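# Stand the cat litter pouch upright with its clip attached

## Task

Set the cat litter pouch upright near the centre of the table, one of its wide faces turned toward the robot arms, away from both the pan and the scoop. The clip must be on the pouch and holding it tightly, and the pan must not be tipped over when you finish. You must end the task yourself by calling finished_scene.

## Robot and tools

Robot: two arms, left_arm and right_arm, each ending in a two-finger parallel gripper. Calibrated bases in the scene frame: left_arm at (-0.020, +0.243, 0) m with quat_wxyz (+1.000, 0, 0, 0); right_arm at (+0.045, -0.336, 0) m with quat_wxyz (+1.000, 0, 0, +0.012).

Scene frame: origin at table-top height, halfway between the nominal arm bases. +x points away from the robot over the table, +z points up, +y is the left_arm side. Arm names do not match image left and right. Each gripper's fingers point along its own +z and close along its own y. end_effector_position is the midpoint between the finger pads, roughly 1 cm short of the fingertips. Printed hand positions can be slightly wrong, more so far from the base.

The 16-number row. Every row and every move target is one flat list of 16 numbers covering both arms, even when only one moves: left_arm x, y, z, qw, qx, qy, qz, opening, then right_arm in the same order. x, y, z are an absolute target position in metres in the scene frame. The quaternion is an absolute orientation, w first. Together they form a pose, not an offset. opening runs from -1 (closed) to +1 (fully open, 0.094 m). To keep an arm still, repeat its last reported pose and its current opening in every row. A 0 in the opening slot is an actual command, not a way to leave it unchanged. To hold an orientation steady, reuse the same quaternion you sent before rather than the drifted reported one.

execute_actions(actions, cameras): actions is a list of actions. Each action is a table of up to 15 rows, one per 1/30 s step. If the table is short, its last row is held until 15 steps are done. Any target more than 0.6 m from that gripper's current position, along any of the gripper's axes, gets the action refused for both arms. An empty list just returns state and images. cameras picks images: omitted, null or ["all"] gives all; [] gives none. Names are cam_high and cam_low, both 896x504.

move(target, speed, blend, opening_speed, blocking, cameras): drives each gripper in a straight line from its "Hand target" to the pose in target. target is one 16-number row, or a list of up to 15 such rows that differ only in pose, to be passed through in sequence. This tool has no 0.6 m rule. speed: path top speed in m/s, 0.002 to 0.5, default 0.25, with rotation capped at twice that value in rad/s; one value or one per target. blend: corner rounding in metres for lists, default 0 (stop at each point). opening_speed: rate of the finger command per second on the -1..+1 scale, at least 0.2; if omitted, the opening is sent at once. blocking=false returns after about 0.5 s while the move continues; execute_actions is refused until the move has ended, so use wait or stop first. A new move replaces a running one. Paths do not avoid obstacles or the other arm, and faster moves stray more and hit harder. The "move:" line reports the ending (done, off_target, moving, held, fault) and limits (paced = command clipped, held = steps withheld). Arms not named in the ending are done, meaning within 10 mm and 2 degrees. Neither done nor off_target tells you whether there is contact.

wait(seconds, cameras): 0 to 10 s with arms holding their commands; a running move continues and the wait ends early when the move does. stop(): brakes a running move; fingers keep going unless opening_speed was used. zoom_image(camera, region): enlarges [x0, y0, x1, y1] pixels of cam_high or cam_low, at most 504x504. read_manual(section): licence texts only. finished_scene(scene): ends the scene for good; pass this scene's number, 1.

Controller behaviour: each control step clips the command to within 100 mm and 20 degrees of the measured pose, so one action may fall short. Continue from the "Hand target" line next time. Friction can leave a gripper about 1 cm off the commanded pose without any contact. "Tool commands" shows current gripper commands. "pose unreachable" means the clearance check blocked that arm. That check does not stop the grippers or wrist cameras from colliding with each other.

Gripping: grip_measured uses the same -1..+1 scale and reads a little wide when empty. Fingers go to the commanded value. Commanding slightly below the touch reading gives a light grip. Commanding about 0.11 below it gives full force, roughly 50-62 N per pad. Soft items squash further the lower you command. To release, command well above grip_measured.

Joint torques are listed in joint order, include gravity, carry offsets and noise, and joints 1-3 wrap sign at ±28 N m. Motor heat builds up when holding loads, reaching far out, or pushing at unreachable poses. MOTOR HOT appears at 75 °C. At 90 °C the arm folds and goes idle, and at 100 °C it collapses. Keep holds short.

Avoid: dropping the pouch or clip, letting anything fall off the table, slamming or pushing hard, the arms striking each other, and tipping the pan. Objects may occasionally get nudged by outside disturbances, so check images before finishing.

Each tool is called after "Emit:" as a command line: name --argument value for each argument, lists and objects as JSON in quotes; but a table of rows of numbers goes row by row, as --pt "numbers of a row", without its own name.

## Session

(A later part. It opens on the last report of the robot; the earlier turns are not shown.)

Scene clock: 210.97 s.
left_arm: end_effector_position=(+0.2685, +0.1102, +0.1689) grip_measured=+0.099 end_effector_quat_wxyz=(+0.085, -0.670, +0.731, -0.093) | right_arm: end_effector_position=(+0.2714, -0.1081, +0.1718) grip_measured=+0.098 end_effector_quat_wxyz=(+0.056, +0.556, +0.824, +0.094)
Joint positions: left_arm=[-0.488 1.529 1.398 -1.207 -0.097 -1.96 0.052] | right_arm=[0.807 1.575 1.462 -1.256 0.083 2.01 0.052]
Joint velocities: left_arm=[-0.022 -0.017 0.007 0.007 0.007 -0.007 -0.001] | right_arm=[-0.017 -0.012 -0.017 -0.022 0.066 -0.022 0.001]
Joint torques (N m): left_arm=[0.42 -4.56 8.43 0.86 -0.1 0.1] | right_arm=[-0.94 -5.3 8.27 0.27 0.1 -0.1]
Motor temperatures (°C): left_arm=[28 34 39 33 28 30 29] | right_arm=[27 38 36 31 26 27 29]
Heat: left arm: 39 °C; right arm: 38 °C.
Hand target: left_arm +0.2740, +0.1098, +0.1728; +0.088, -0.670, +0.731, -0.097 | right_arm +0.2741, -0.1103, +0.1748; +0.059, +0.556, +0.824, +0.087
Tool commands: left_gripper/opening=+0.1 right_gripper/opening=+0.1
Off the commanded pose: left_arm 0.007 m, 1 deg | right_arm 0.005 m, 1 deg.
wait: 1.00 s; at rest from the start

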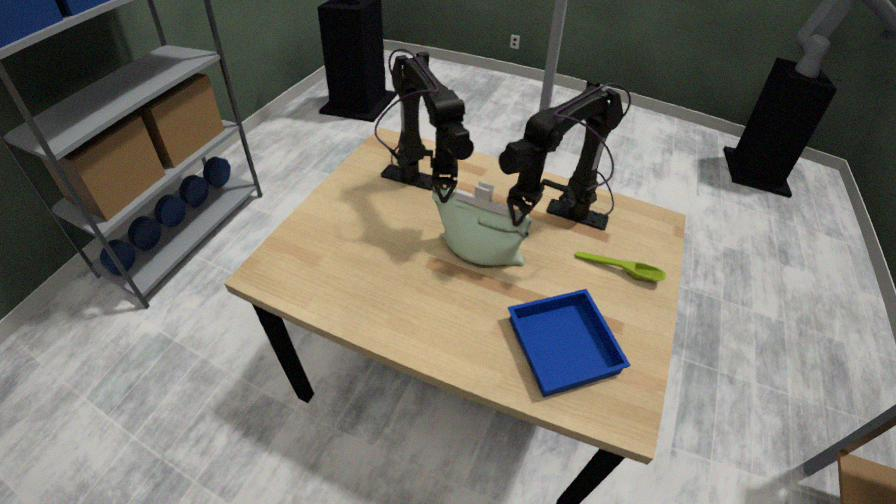

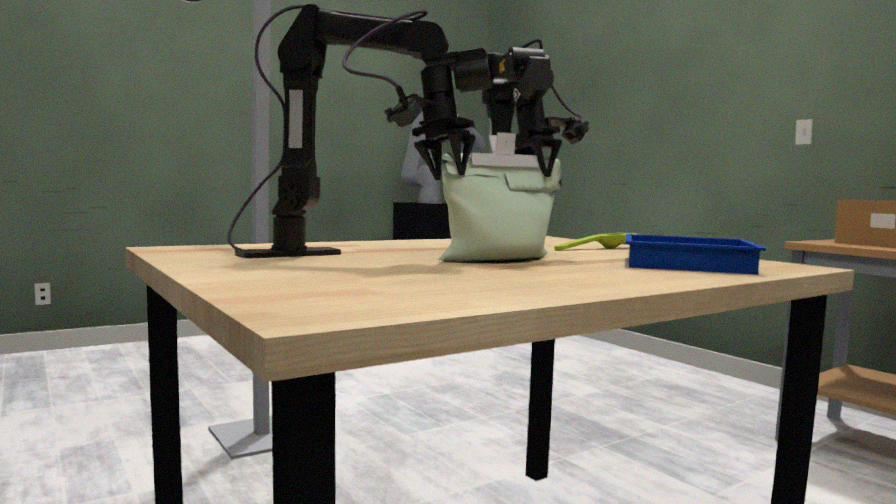

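Emit:
move --target '[0.274, 0.112, 0.174, 0.08818, -0.66981, 0.73097, -0.09623, 0.4, 0.271, -0.112, 0.175, 0.05845, 0.55613, 0.82450, 0.08665, 0.4]' --speed 0.03 --opening_speed 0.4

Emit:
zoom_image --camera "cam_low" --region '[400, 110, 600, 280]'

Emit:
zoom_image --camera "cam_high" --region '[400, 150, 560, 280]'

Scene clock: 212.77 s.
left_arm: end_effector_position=(+0.2693, +0.1119, +0.1689) grip_measured=+0.399 end_effector_quat_wxyz=(+0.085, -0.670, +0.731, -0.093) | right_arm: end_effector_position=(+0.2712, -0.1083, +0.1718) grip_measured=+0.398 end_effector_quat_wxyz=(+0.056, +0.556, +0.824, +0.093)
Joint positions: left_arm=[-0.482 1.529 1.398 -1.207 -0.096 -1.954 0.066] | right_arm=[0.807 1.575 1.462 -1.257 0.083 2.01 0.066]
Joint velocities: left_arm=[-0.012 0.012 -0.007 -0.022 0.037 0.007 0] | right_arm=[0.012 -0.007 0.007 0.022 -0.022 0.007 0.001]
Joint torques (N m): left_arm=[0.59 -4.75 8.69 0.77 -0.08 0.05] | right_arm=[-0.51 -6.04 7.36 0.29 0.05 -0.04]
Motor temperatures (°C): left_arm=[28 34 39 33 28 30 29] | right_arm=[27 38 37 31 26 27 29]
Heat: left arm: 39 °C; right arm: 38 °C.
Hand target: left_arm +0.2740, +0.1119, +0.1739; -0.088, +0.670, -0.731, +0.097 | right_arm +0.2709, -0.1120, +0.1749; +0.058, +0.556, +0.824, +0.087
Off the commanded pose: left_arm 0.007 m, 1 deg | right_arm 0.005 m, 1 deg.
move: done

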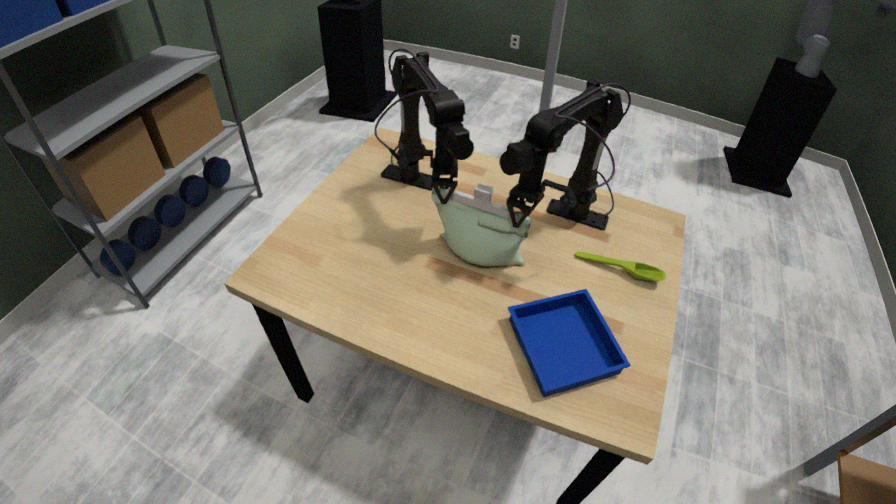

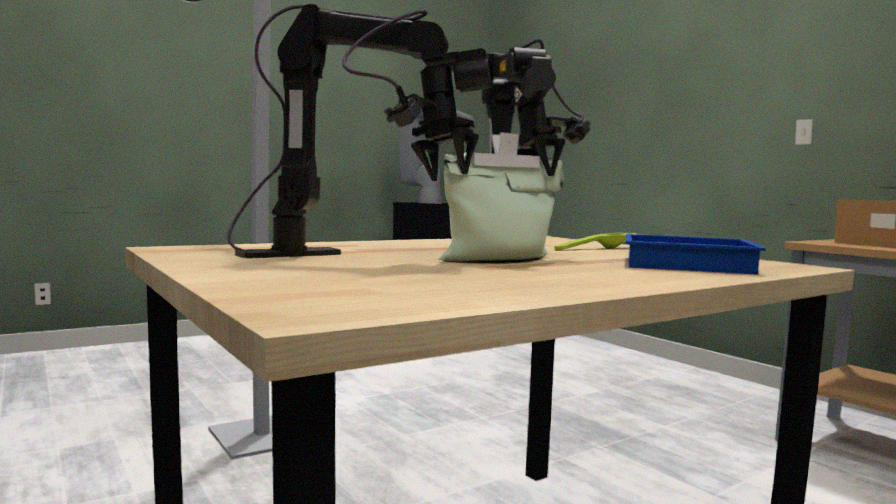

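Scaled by 2.520.

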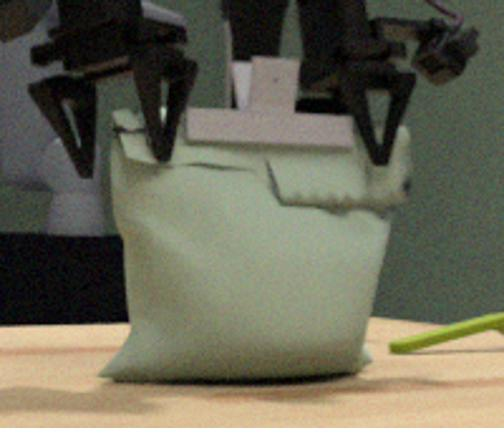

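Scaled by 3.150.

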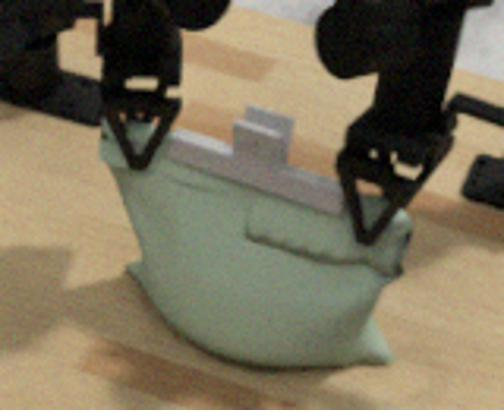

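Emit:
move --target '[0.274, 0.112, 0.174, 0.08818, -0.66981, 0.73097, -0.09623, 0.7, 0.271, -0.112, 0.175, 0.05845, 0.55613, 0.82450, 0.08665, 0.7]' --speed 0.03 --opening_speed 0.4

Emit:
zoom_image --camera "cam_low" --region '[400, 110, 600, 280]'

Emit:
zoom_image --camera "cam_high" --region '[400, 150, 560, 280]'

Scene clock: 214.57 s.
left_arm: end_effector_position=(+0.2693, +0.1119, +0.1689) grip_measured=+0.699 end_effector_quat_wxyz=(+0.085, -0.670, +0.731, -0.092) | right_arm: end_effector_position=(+0.2711, -0.1084, +0.1717) grip_measured=+0.698 end_effector_quat_wxyz=(+0.056, +0.556, +0.824, +0.093)
Joint positions: left_arm=[-0.482 1.529 1.398 -1.207 -0.096 -1.954 0.08] | right_arm=[0.807 1.575 1.462 -1.257 0.083 2.01 0.08]
Joint velocities: left_arm=[-0.002 -0.022 -0.012 0.037 0.066 -0.066 0] | right_arm=[-0.002 0.007 -0.027 -0.022 -0.037 -0.037 0]
Joint torques (N m): left_arm=[0.54 -4.75 8.88 0.79 -0.08 0.11] | right_arm=[-0.35 -6 7.46 0.31 0.11 -0.08]
Motor temperatures (°C): left_arm=[28 34 40 33 28 30 29] | right_arm=[27 38 37 31 26 27 29]
Heat: left arm: 40 °C; right arm: 38 °C.
Hand target: left_arm +0.2740, +0.1120, +0.1739; +0.088, -0.670, +0.731, -0.096 | right_arm +0.2710, -0.1119, +0.1749; +0.059, +0.556, +0.824, +0.087
Off the commanded pose: left_arm 0.007 m, 1 deg | right_arm 0.005 m, 1 deg.
move: done

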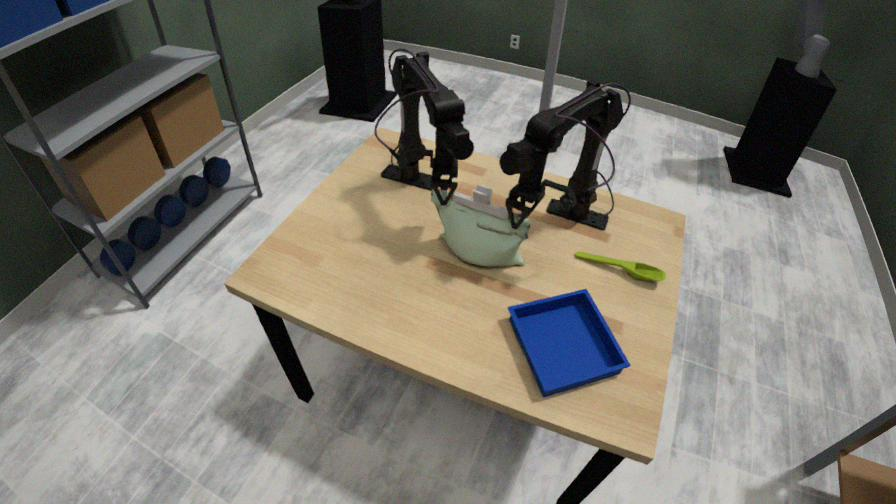

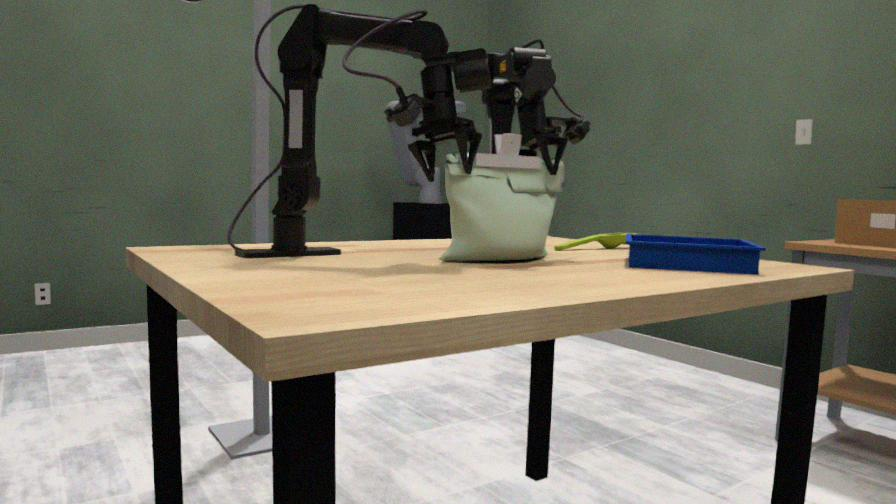

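Scaled by 2.520.

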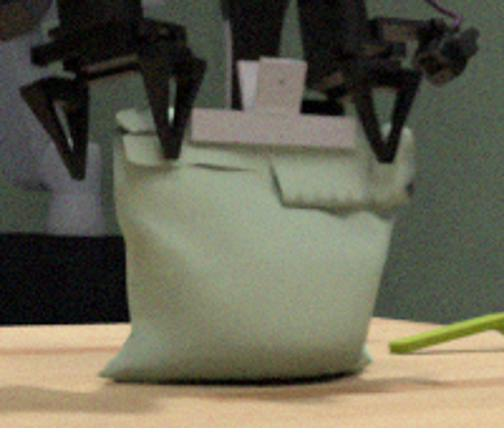

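Scaled by 3.150.

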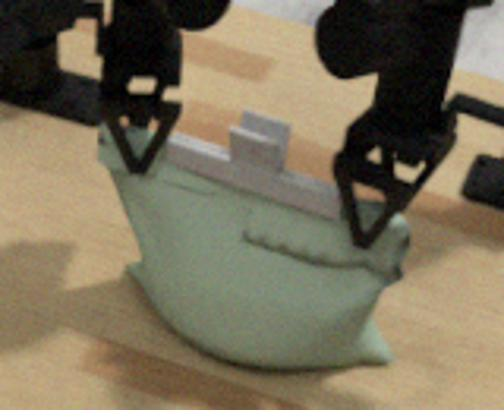

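Emit:
zoom_image --camera "cam_low" --region '[430, 220, 560, 280]'

Emit:
zoom_image --camera "cam_high" --region '[430, 220, 540, 275]'

Scaled by 3.877.

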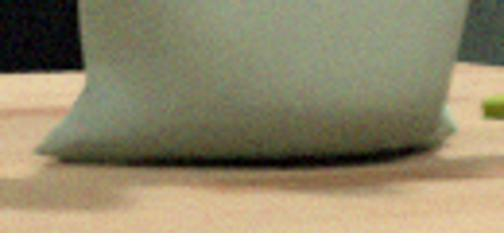

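Scaled by 4.582.

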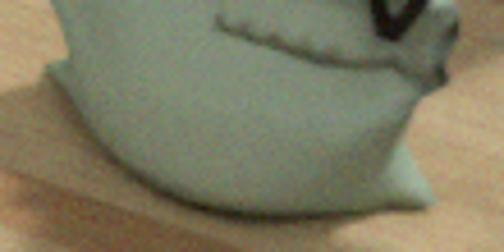

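Emit:
move --target '[0.232, 0.112, 0.170, 0.08818, -0.66981, 0.73097, -0.09623, 0.1, 0.232, -0.112, 0.172, 0.05068, 0.48216, 0.86983, 0.09143, 0.1]' --speed 0.03 --opening_speed 0.5

Emit:
zoom_image --camera "cam_low" --region '[400, 110, 600, 280]'

Emit:
zoom_image --camera "cam_high" --region '[400, 150, 560, 280]'

Scene clock: 219.47 s.
left_arm: end_effector_position=(+0.2398, +0.1095, +0.1700) grip_measured=+0.101 end_effector_quat_wxyz=(-0.088, +0.672, -0.729, +0.101) | right_arm: end_effector_position=(+0.2408, -0.1067, +0.1730) grip_measured=+0.102 end_effector_quat_wxyz=(+0.054, +0.492, +0.864, +0.098)
Joint positions: left_arm=[-0.546 1.421 1.302 -1.207 -0.112 -2.021 0.052] | right_arm=[0.882 1.493 1.387 -1.254 0.078 1.933 0.052]
Joint velocities: left_arm=[-0.007 -0.007 -0.017 0.066 -0.007 0.022 0] | right_arm=[0.002 0.002 0.002 0.051 0.037 -0.051 -0.001]
Joint torques (N m): left_arm=[-0.7 -6.04 5.42 0.68 -0.16 -0.04] | right_arm=[0.94 -6.93 4.53 0.38 -0.11 -0.1]
Motor temperatures (°C): left_arm=[28 34 40 33 28 30 29] | right_arm=[27 38 37 31 26 27 29]
Heat: left arm: 40 °C; right arm: 38 °C.
Hand target: left_arm +0.2322, +0.1125, +0.1702; -0.089, +0.670, -0.731, +0.095 | right_arm +0.2317, -0.1113, +0.1721; +0.050, +0.482, +0.870, +0.091
Off the commanded pose: left_arm 0.008 m, 1 deg | right_arm 0.010 m, 2 deg.
move: done

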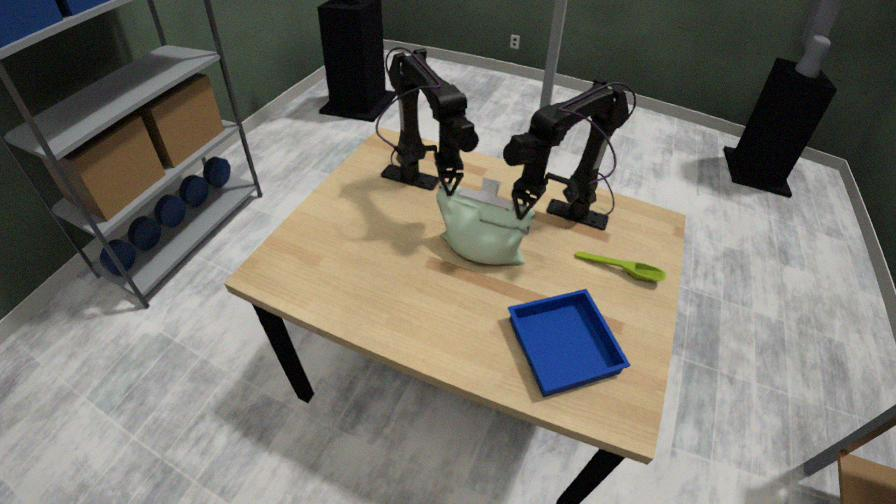

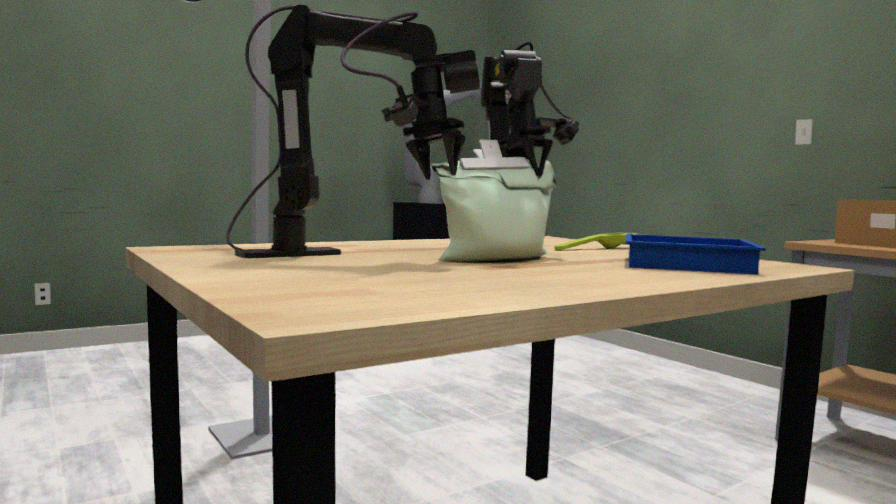

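Scaled by 2.520.

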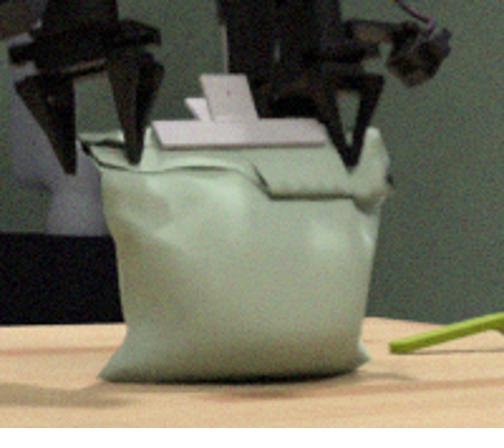

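Scaled by 3.150.

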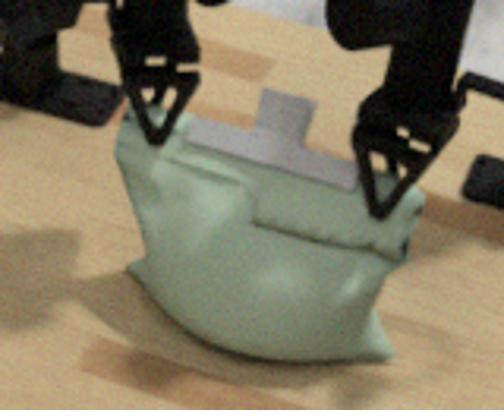

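Emit:
move --target '[0.232, 0.112, 0.170, 0.08818, -0.66981, 0.73097, -0.09623, 0.3, 0.232, -0.112, 0.172, 0.05068, 0.48216, 0.86983, 0.09143, 0.3]' --speed 0.03 --opening_speed 0.4

Emit:
zoom_image --camera "cam_low" --region '[400, 110, 600, 280]'

Emit:
zoom_image --camera "cam_high" --region '[400, 150, 560, 280]'

Scene clock: 220.60 s.
left_arm: end_effector_position=(+0.2398, +0.1096, +0.1700) grip_measured=+0.299 end_effector_quat_wxyz=(-0.088, +0.673, -0.728, +0.101) | right_arm: end_effector_position=(+0.2407, -0.1067, +0.1730) grip_measured=+0.298 end_effector_quat_wxyz=(+0.054, +0.491, +0.864, +0.098)
Joint positions: left_arm=[-0.546 1.421 1.302 -1.207 -0.112 -2.023 0.061] | right_arm=[0.882 1.493 1.387 -1.254 0.078 1.931 0.061]
Joint velocities: left_arm=[-0.027 -0.022 0.022 0.037 -0.037 -0.007 0] | right_arm=[-0.007 0.002 -0.007 0.022 -0.051 -0.051 0]
Joint torques (N m): left_arm=[-0.55 -6.13 5.29 0.76 -0.13 -0.02] | right_arm=[0.72 -7.04 4.53 0.37 -0.05 -0.14]
Motor temperatures (°C): left_arm=[28 34 39 33 28 30 29] | right_arm=[27 38 37 31 26 27 29]
Heat: left arm: 39 °C; right arm: 38 °C.
Hand target: left_arm +0.2322, +0.1121, +0.1700; -0.088, +0.670, -0.731, +0.096 | right_arm +0.2321, -0.1118, +0.1719; +0.051, +0.482, +0.870, +0.091
Off the commanded pose: left_arm 0.008 m, 1 deg | right_arm 0.010 m, 1 deg.
move: done

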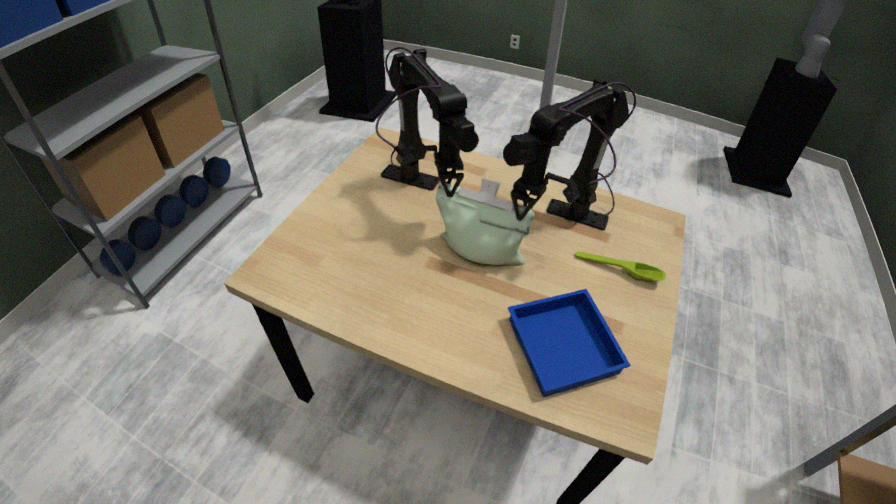

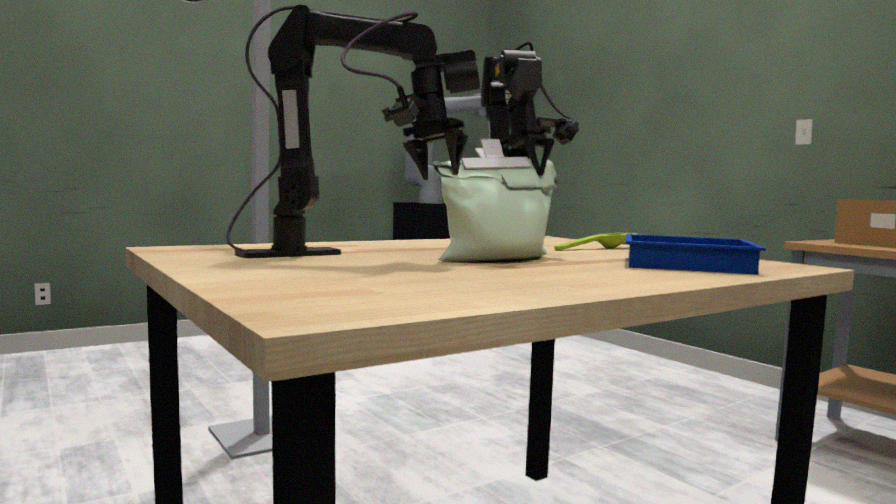

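Scaled by 2.520.

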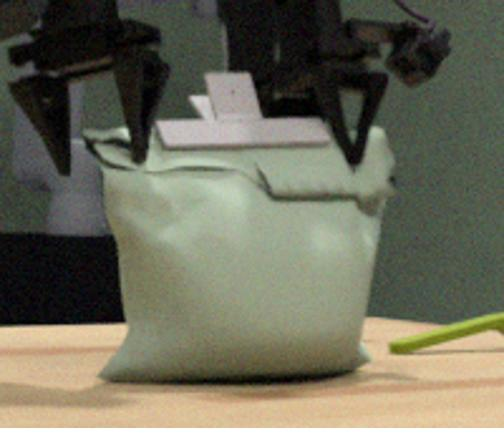

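Scaled by 3.150.

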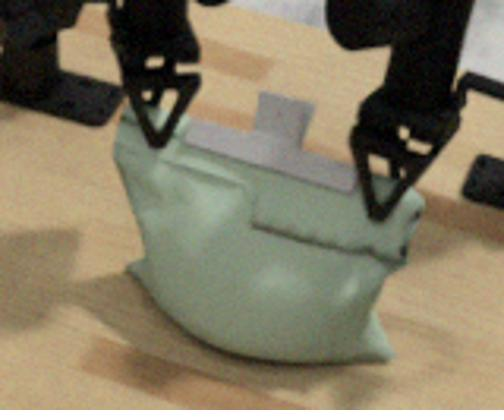

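Emit:
move --target '[0.264, 0.112, 0.172, 0.0294, -0.6749, 0.7365, -0.0321, -0.6, 0.264, -0.112, 0.174, 0.02439, 0.55866, 0.82825, 0.03616, -0.6]' --speed 0.03 --opening_speed 0.3

Emit:
zoom_image --camera "cam_low" --region '[400, 110, 600, 280]'

Emit:
zoom_image --camera "cam_high" --region '[400, 150, 560, 280]'

Scene clock: 225.77 s.
left_arm: end_effector_position=(+0.2659, +0.1093, +0.1719) grip_measured=-0.599 end_effector_quat_wxyz=(-0.035, +0.676, -0.734, +0.044) | right_arm: end_effector_position=(+0.2646, -0.1068, +0.1734) grip_measured=-0.598 end_effector_quat_wxyz=(+0.026, +0.553, +0.831, +0.054)
Joint positions: left_arm=[-0.459 1.643 1.55 -1.369 -0.034 -1.946 0.019] | right_arm=[0.798 1.644 1.556 -1.367 0.034 1.995 0.019]
Joint velocities: left_arm=[-0.002 0.002 0.007 -0.007 -0.051 -0.095 0] | right_arm=[-0.012 -0.007 0.002 -0.066 -0.037 0.022 -0.001]
Joint torques (N m): left_arm=[0.32 -5.08 8.1 0.29 0.02 0.08] | right_arm=[-1.18 -5.31 7.8 -0.04 0.03 0.05]
Motor temperatures (°C): left_arm=[28 34 40 33 28 30 28] | right_arm=[27 38 37 31 26 27 29]
Heat: left arm: 40 °C; right arm: 38 °C.
Hand target: left_arm +0.2639, +0.1116, +0.1727; -0.030, +0.676, -0.735, +0.033 | right_arm +0.2643, -0.1124, +0.1734; +0.025, +0.560, +0.828, +0.037
Off the commanded pose: left_arm 0.003 m, 2 deg | right_arm 0.005 m, 2 deg.
move: done

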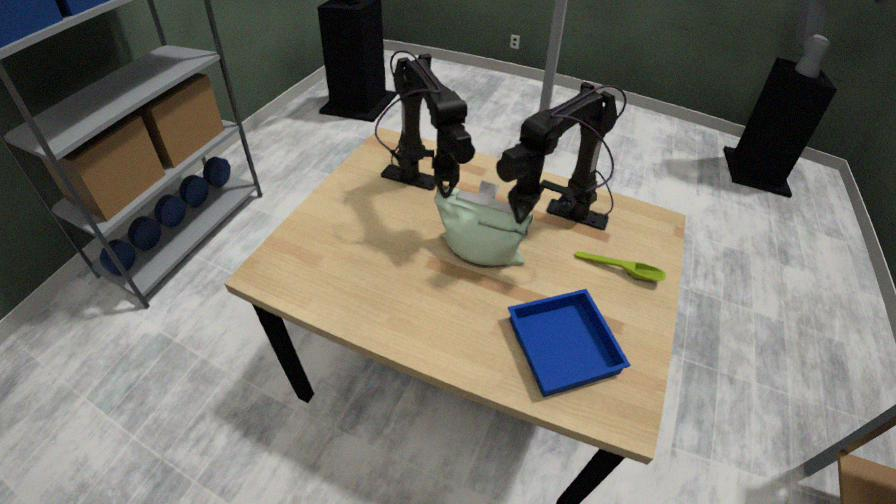

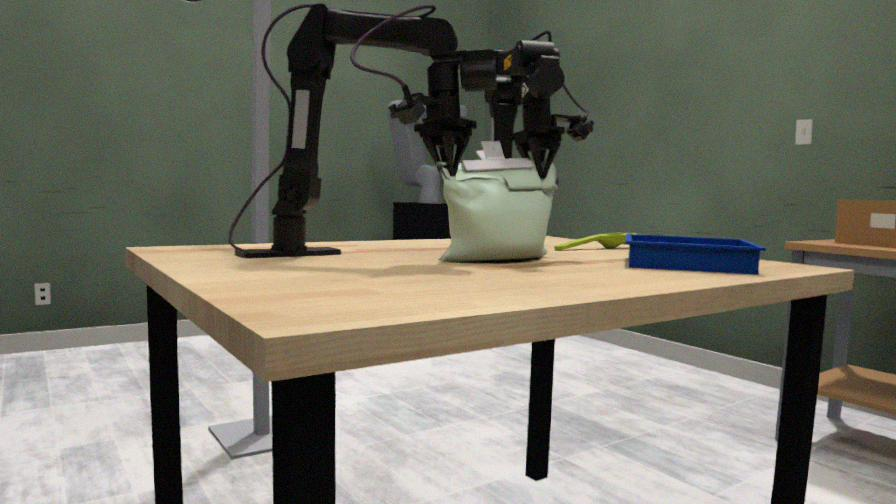

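Scaled by 2.520.

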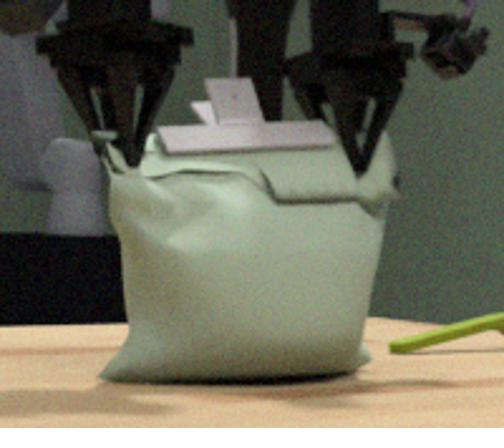

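Scaled by 3.150.

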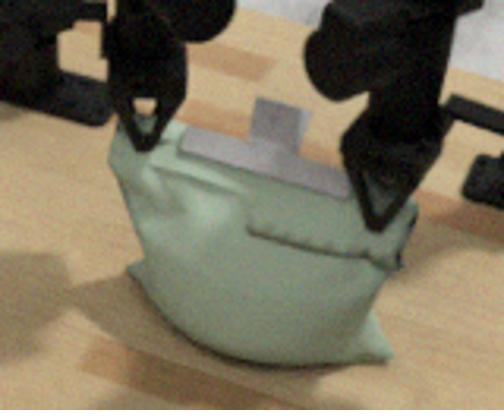

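Emit:
move --target '[0.264, 0.114, 0.171, 0.0294, -0.6749, 0.7365, -0.0321, -1, 0.264, -0.110, 0.172, 0.02439, 0.55866, 0.82825, 0.03616, -1]' --speed 0.02 --opening_speed 0.3

Emit:
zoom_image --camera "cam_low" --region '[400, 110, 600, 280]'

Emit:
zoom_image --camera "cam_high" --region '[400, 150, 560, 280]'

Scene clock: 229.20 s.
left_arm: end_effector_position=(+0.2663, +0.1116, +0.1719) grip_measured=-0.983 end_effector_quat_wxyz=(-0.034, +0.676, -0.735, +0.043) | right_arm: end_effector_position=(+0.2676, -0.1045, +0.1753) grip_measured=-0.982 end_effector_quat_wxyz=(+0.028, +0.556, +0.829, +0.060)
Joint positions: left_arm=[-0.45 1.643 1.55 -1.372 -0.031 -1.936 0.001] | right_arm=[0.797 1.648 1.567 -1.361 0.036 2.001 0.001]
Joint velocities: left_arm=[-0.007 0.007 0.007 0.007 -0.066 -0.037 0.001] | right_arm=[-0.002 -0.002 -0.012 -0.037 0.022 -0.022 0.001]
Joint torques (N m): left_arm=[0.32 -5.38 7.24 0.34 -0.04 0.07] | right_arm=[-0.51 -5.16 7.19 0.01 0.03 -0.03]
Motor temperatures (°C): left_arm=[28 34 40 33 28 30 28] | right_arm=[27 38 37 31 26 27 29]
Heat: left arm: 40 °C; right arm: 38 °C.
Hand target: left_arm +0.2640, +0.1139, +0.1712; -0.029, +0.675, -0.736, +0.032 | right_arm +0.2641, -0.1099, +0.1722; +0.025, +0.559, +0.828, +0.037
Off the commanded pose: left_arm 0.003 m, 1 deg | right_arm 0.007 m, 3 deg.
move: off_target (right_arm)

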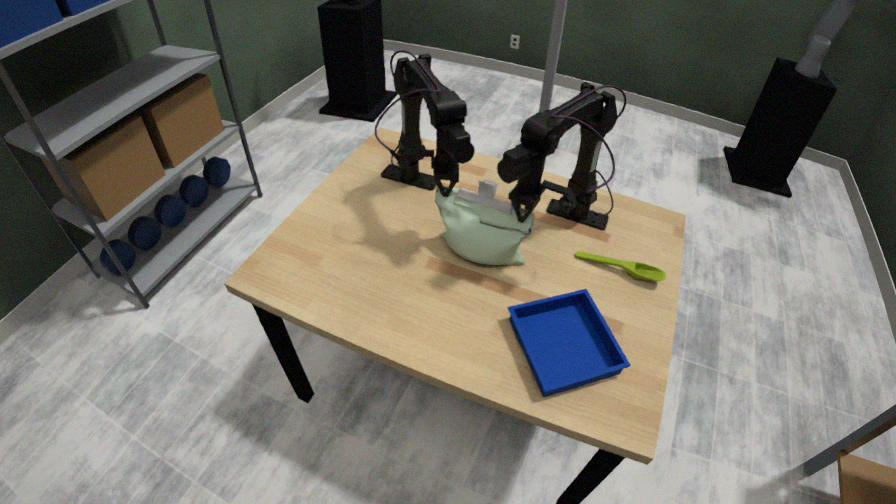

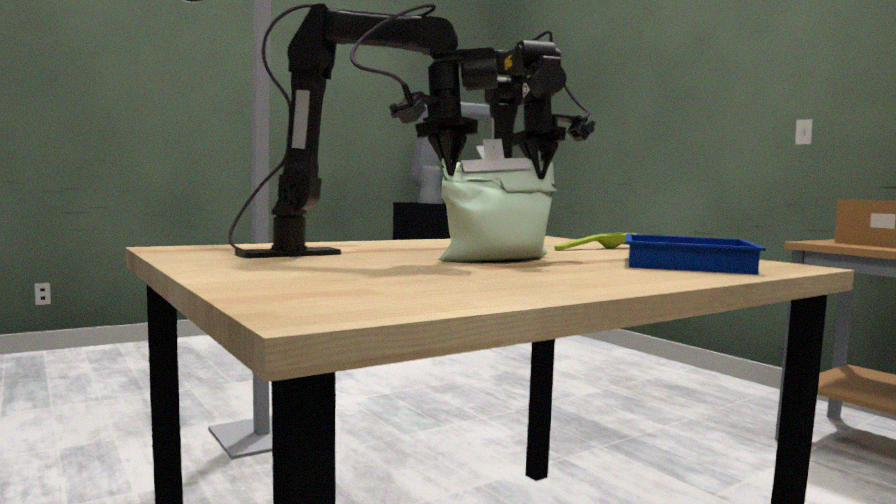

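Scaled by 2.520.

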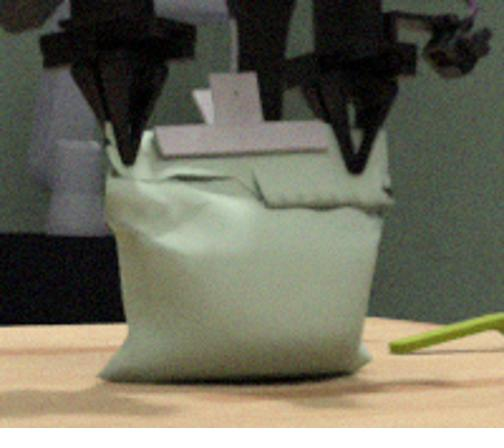

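Scaled by 3.150.

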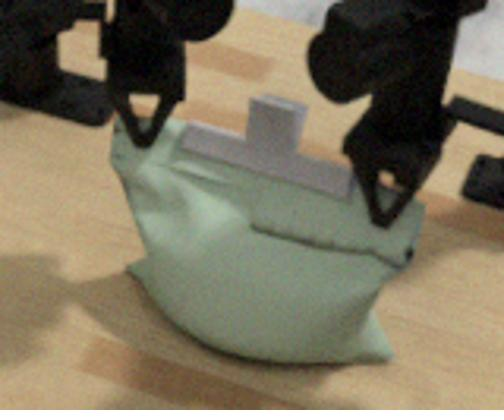

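Emit:
move --target '[0.264, 0.114, 0.216, 0.058881, -0.673020, 0.734471, -0.064257, -1, 0.264, -0.110, 0.216, 0.048737, 0.557065, 0.825883, 0.072255, -1]' --speed 0.04

Emit:
zoom_image --camera "cam_low" --region '[400, 90, 600, 280]'

Emit:
zoom_image --camera "cam_high" --region '[400, 150, 560, 280]'

Scene clock: 231.17 s.
left_arm: end_effector_position=(+0.2601, +0.1142, +0.1929) grip_measured=-0.984 end_effector_quat_wxyz=(+0.038, -0.675, +0.736, -0.036) | right_arm: end_effector_position=(+0.2612, -0.1063, +0.1986) grip_measured=-0.982 end_effector_quat_wxyz=(+0.028, +0.558, +0.827, +0.059)
Joint positions: left_arm=[-0.459 1.643 1.636 -1.469 -0.045 -1.941 0.001] | right_arm=[0.809 1.648 1.661 -1.459 0.038 2.018 0.001]
Joint velocities: left_arm=[-0.012 -0.012 -0.002 -0.007 -0.037 0.022 0.001] | right_arm=[-0.007 -0.002 -0.007 -0.022 -0.007 0.007 -0.001]
Joint torques (N m): left_arm=[-0.39 -8.58 10.65 0.47 -0.26 -0.07] | right_arm=[0.65 -8.14 9.26 0.08 0.42 0.03]
Motor temperatures (°C): left_arm=[28 35 40 33 28 30 29] | right_arm=[27 38 37 31 26 27 29]
Heat: left arm: 40 °C; right arm: 38 °C.
Hand target: left_arm +0.2638, +0.1141, +0.2154; +0.059, -0.673, +0.735, -0.065 | right_arm +0.2634, -0.1102, +0.2156; +0.048, +0.557, +0.826, +0.073
Off the commanded pose: left_arm 0.023 m, 4 deg | right_arm 0.018 m, 3 deg.
move: off_target (left_arm, right_arm)

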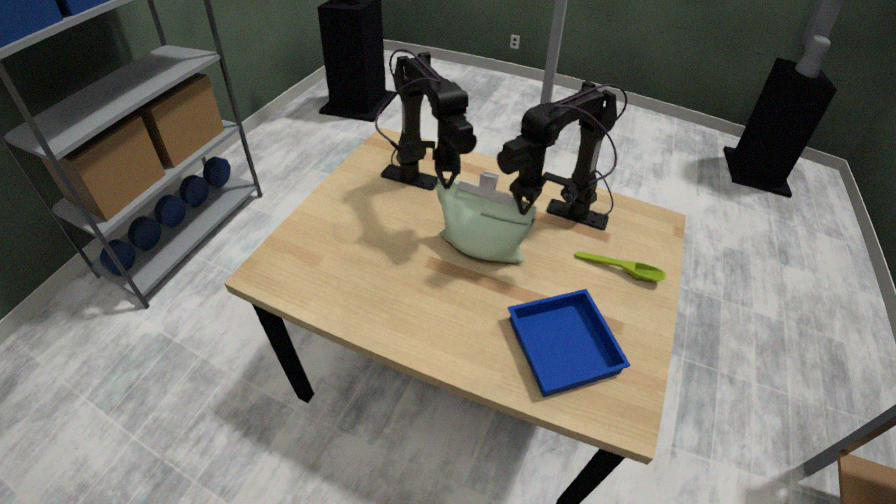

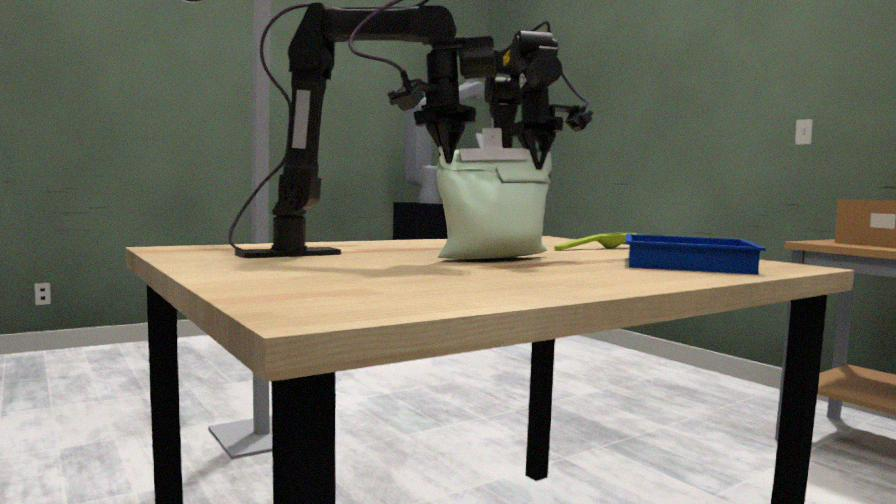

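Scaled by 2.520.

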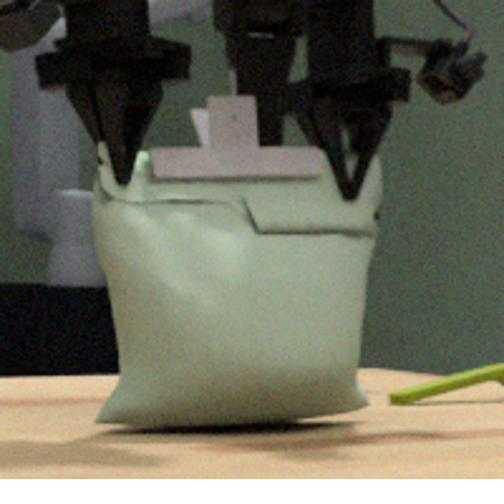

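Scaled by 3.150.

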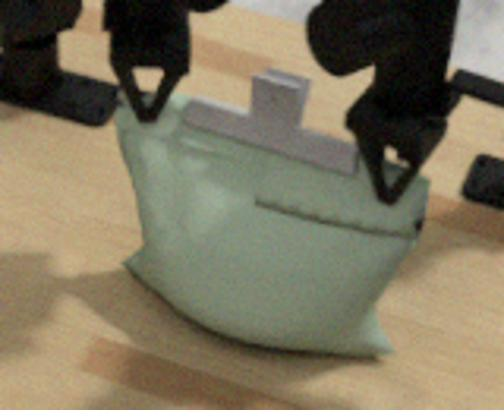

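Emit:
move --target '[0.268, 0.114, 0.240, 0.0706, -0.6718, 0.7332, -0.0770, -1, 0.268, -0.110, 0.237, 0.05845, 0.55613, 0.82450, 0.08665, -1]' --speed 0.04

Emit:
zoom_image --camera "cam_low" --region '[400, 90, 600, 280]'

Emit:
zoom_image --camera "cam_high" --region '[400, 150, 560, 280]'

Scene clock: 232.57 s.
left_arm: end_effector_position=(+0.2624, +0.1158, +0.2209) grip_measured=-0.984 end_effector_quat_wxyz=(-0.052, +0.674, -0.735, +0.051) | right_arm: end_effector_position=(+0.2644, -0.1052, +0.2233) grip_measured=-0.982 end_effector_quat_wxyz=(+0.035, +0.558, +0.825, +0.079)
Joint positions: left_arm=[-0.46 1.643 1.746 -1.542 -0.061 -1.941 0.001] | right_arm=[0.809 1.648 1.757 -1.514 0.047 2.018 0.001]
Joint velocities: left_arm=[-0.002 -0.002 -0.007 0.007 0.022 0.007 0] | right_arm=[0.012 -0.007 0.017 -0.095 -0.037 -0.022 0.001]
Joint torques (N m): left_arm=[-0.53 -7.27 10.61 0.63 -0.22 -0.01] | right_arm=[0.57 -7.32 8.87 0.17 0.45 -0.1]
Motor temperatures (°C): left_arm=[28 35 40 33 28 30 29] | right_arm=[27 38 37 31 26 27 29]
Heat: left arm: 40 °C; right arm: 38 °C.
Hand target: left_arm +0.2679, +0.1140, +0.2392; -0.070, +0.671, -0.734, +0.078 | right_arm +0.2676, -0.1103, +0.2368; +0.058, +0.556, +0.825, +0.087
Off the commanded pose: left_arm 0.020 m, 4 deg | right_arm 0.015 m, 3 deg.
move: off_target (left_arm, right_arm)

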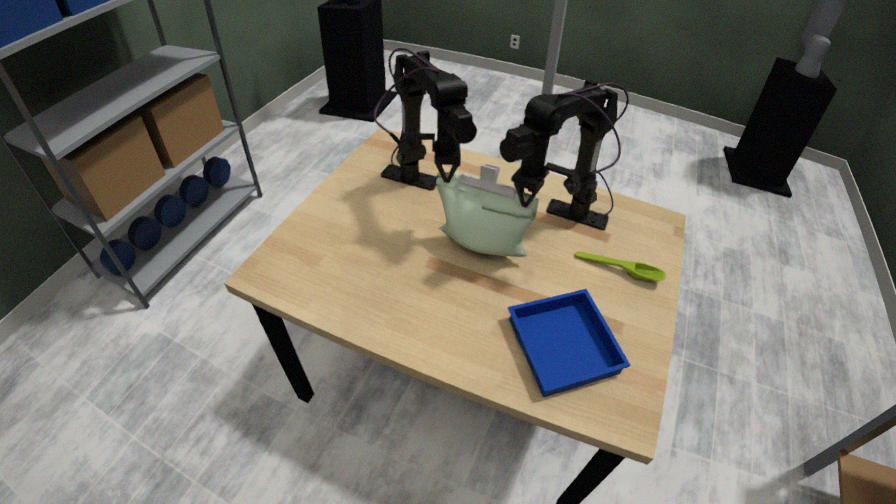

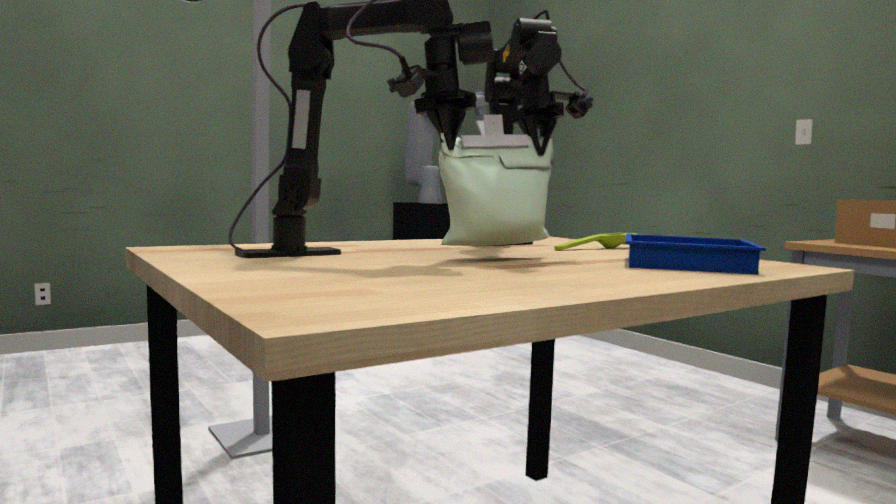

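Scaled by 2.520.

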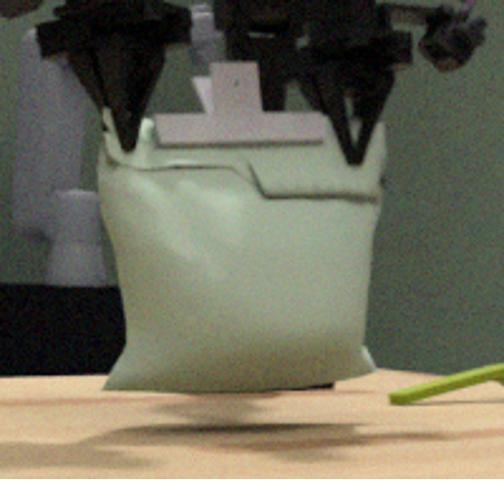

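Scaled by 3.150.

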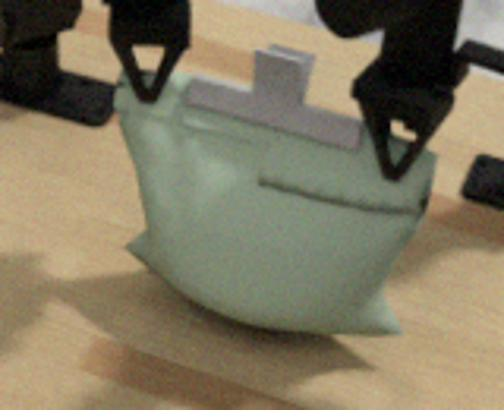

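Emit:
move --target '[0.268, 0.114, 0.218, 0.0589, -0.6730, 0.7345, -0.0643, -1, 0.268, -0.110, 0.215, 0.048737, 0.557065, 0.825883, 0.072255, -1]' --speed 0.03

Emit:
zoom_image --camera "cam_low" --region '[400, 90, 600, 280]'

Scene clock: 234.07 s.
left_arm: end_effector_position=(+0.2619, +0.1156, +0.2108) grip_measured=-0.984 end_effector_quat_wxyz=(+0.049, -0.674, +0.736, -0.044) | right_arm: end_effector_position=(+0.2645, -0.1050, +0.2142) grip_measured=-0.982 end_effector_quat_wxyz=(+0.034, +0.558, +0.826, +0.073)
Joint positions: left_arm=[-0.461 1.643 1.706 -1.516 -0.059 -1.941 0.001] | right_arm=[0.809 1.648 1.721 -1.489 0.047 2.018 0.001]
Joint velocities: left_arm=[-0.017 -0.012 -0.007 0.022 -0.037 0.007 -0.001] | right_arm=[-0.007 -0.007 0.017 -0.037 -0.007 -0.022 0]
Joint torques (N m): left_arm=[0.16 -7.04 6.9 0.89 -0.1 0.02] | right_arm=[-0.42 -6.93 5.34 0.44 0.3 -0.09]
Motor temperatures (°C): left_arm=[28 35 40 33 28 30 29] | right_arm=[27 38 37 31 26 27 29]
Heat: left arm: 40 °C; right arm: 38 °C.
Hand target: left_arm +0.2678, +0.1140, +0.2179; +0.059, -0.673, +0.735, -0.064 | right_arm +0.2679, -0.1100, +0.2149; +0.049, +0.557, +0.826, +0.072
Off the commanded pose: left_arm 0.010 m, 3 deg | right_arm 0.006 m, 2 deg.
move: off_target (left_arm)

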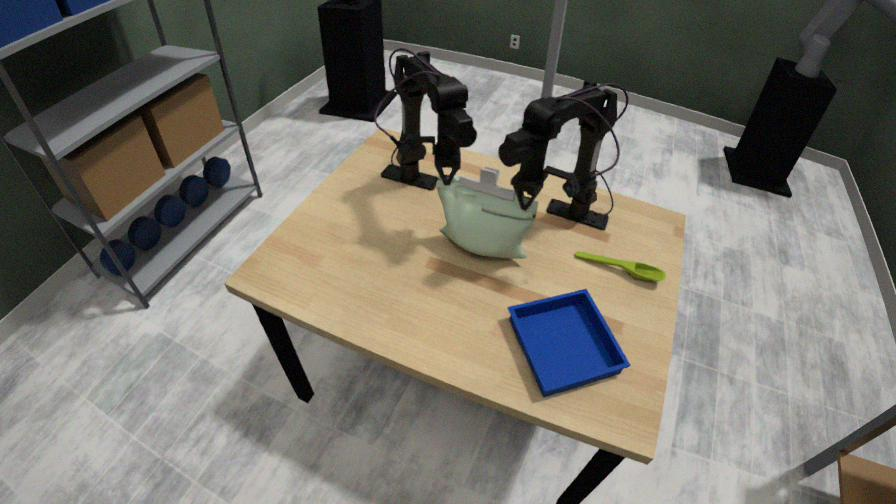

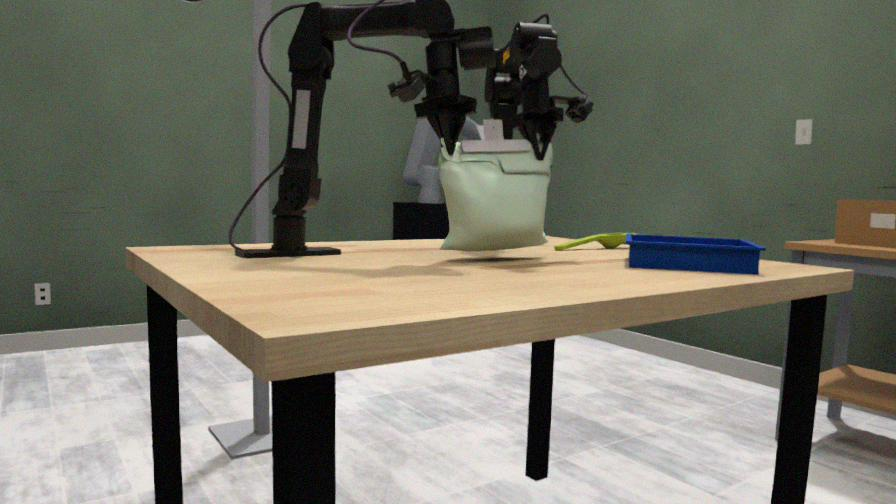

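Scaled by 2.520.

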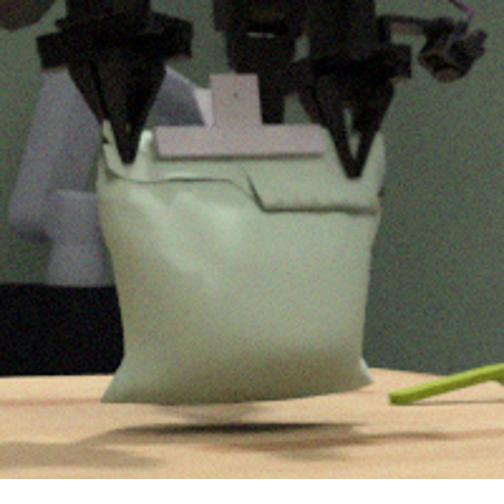

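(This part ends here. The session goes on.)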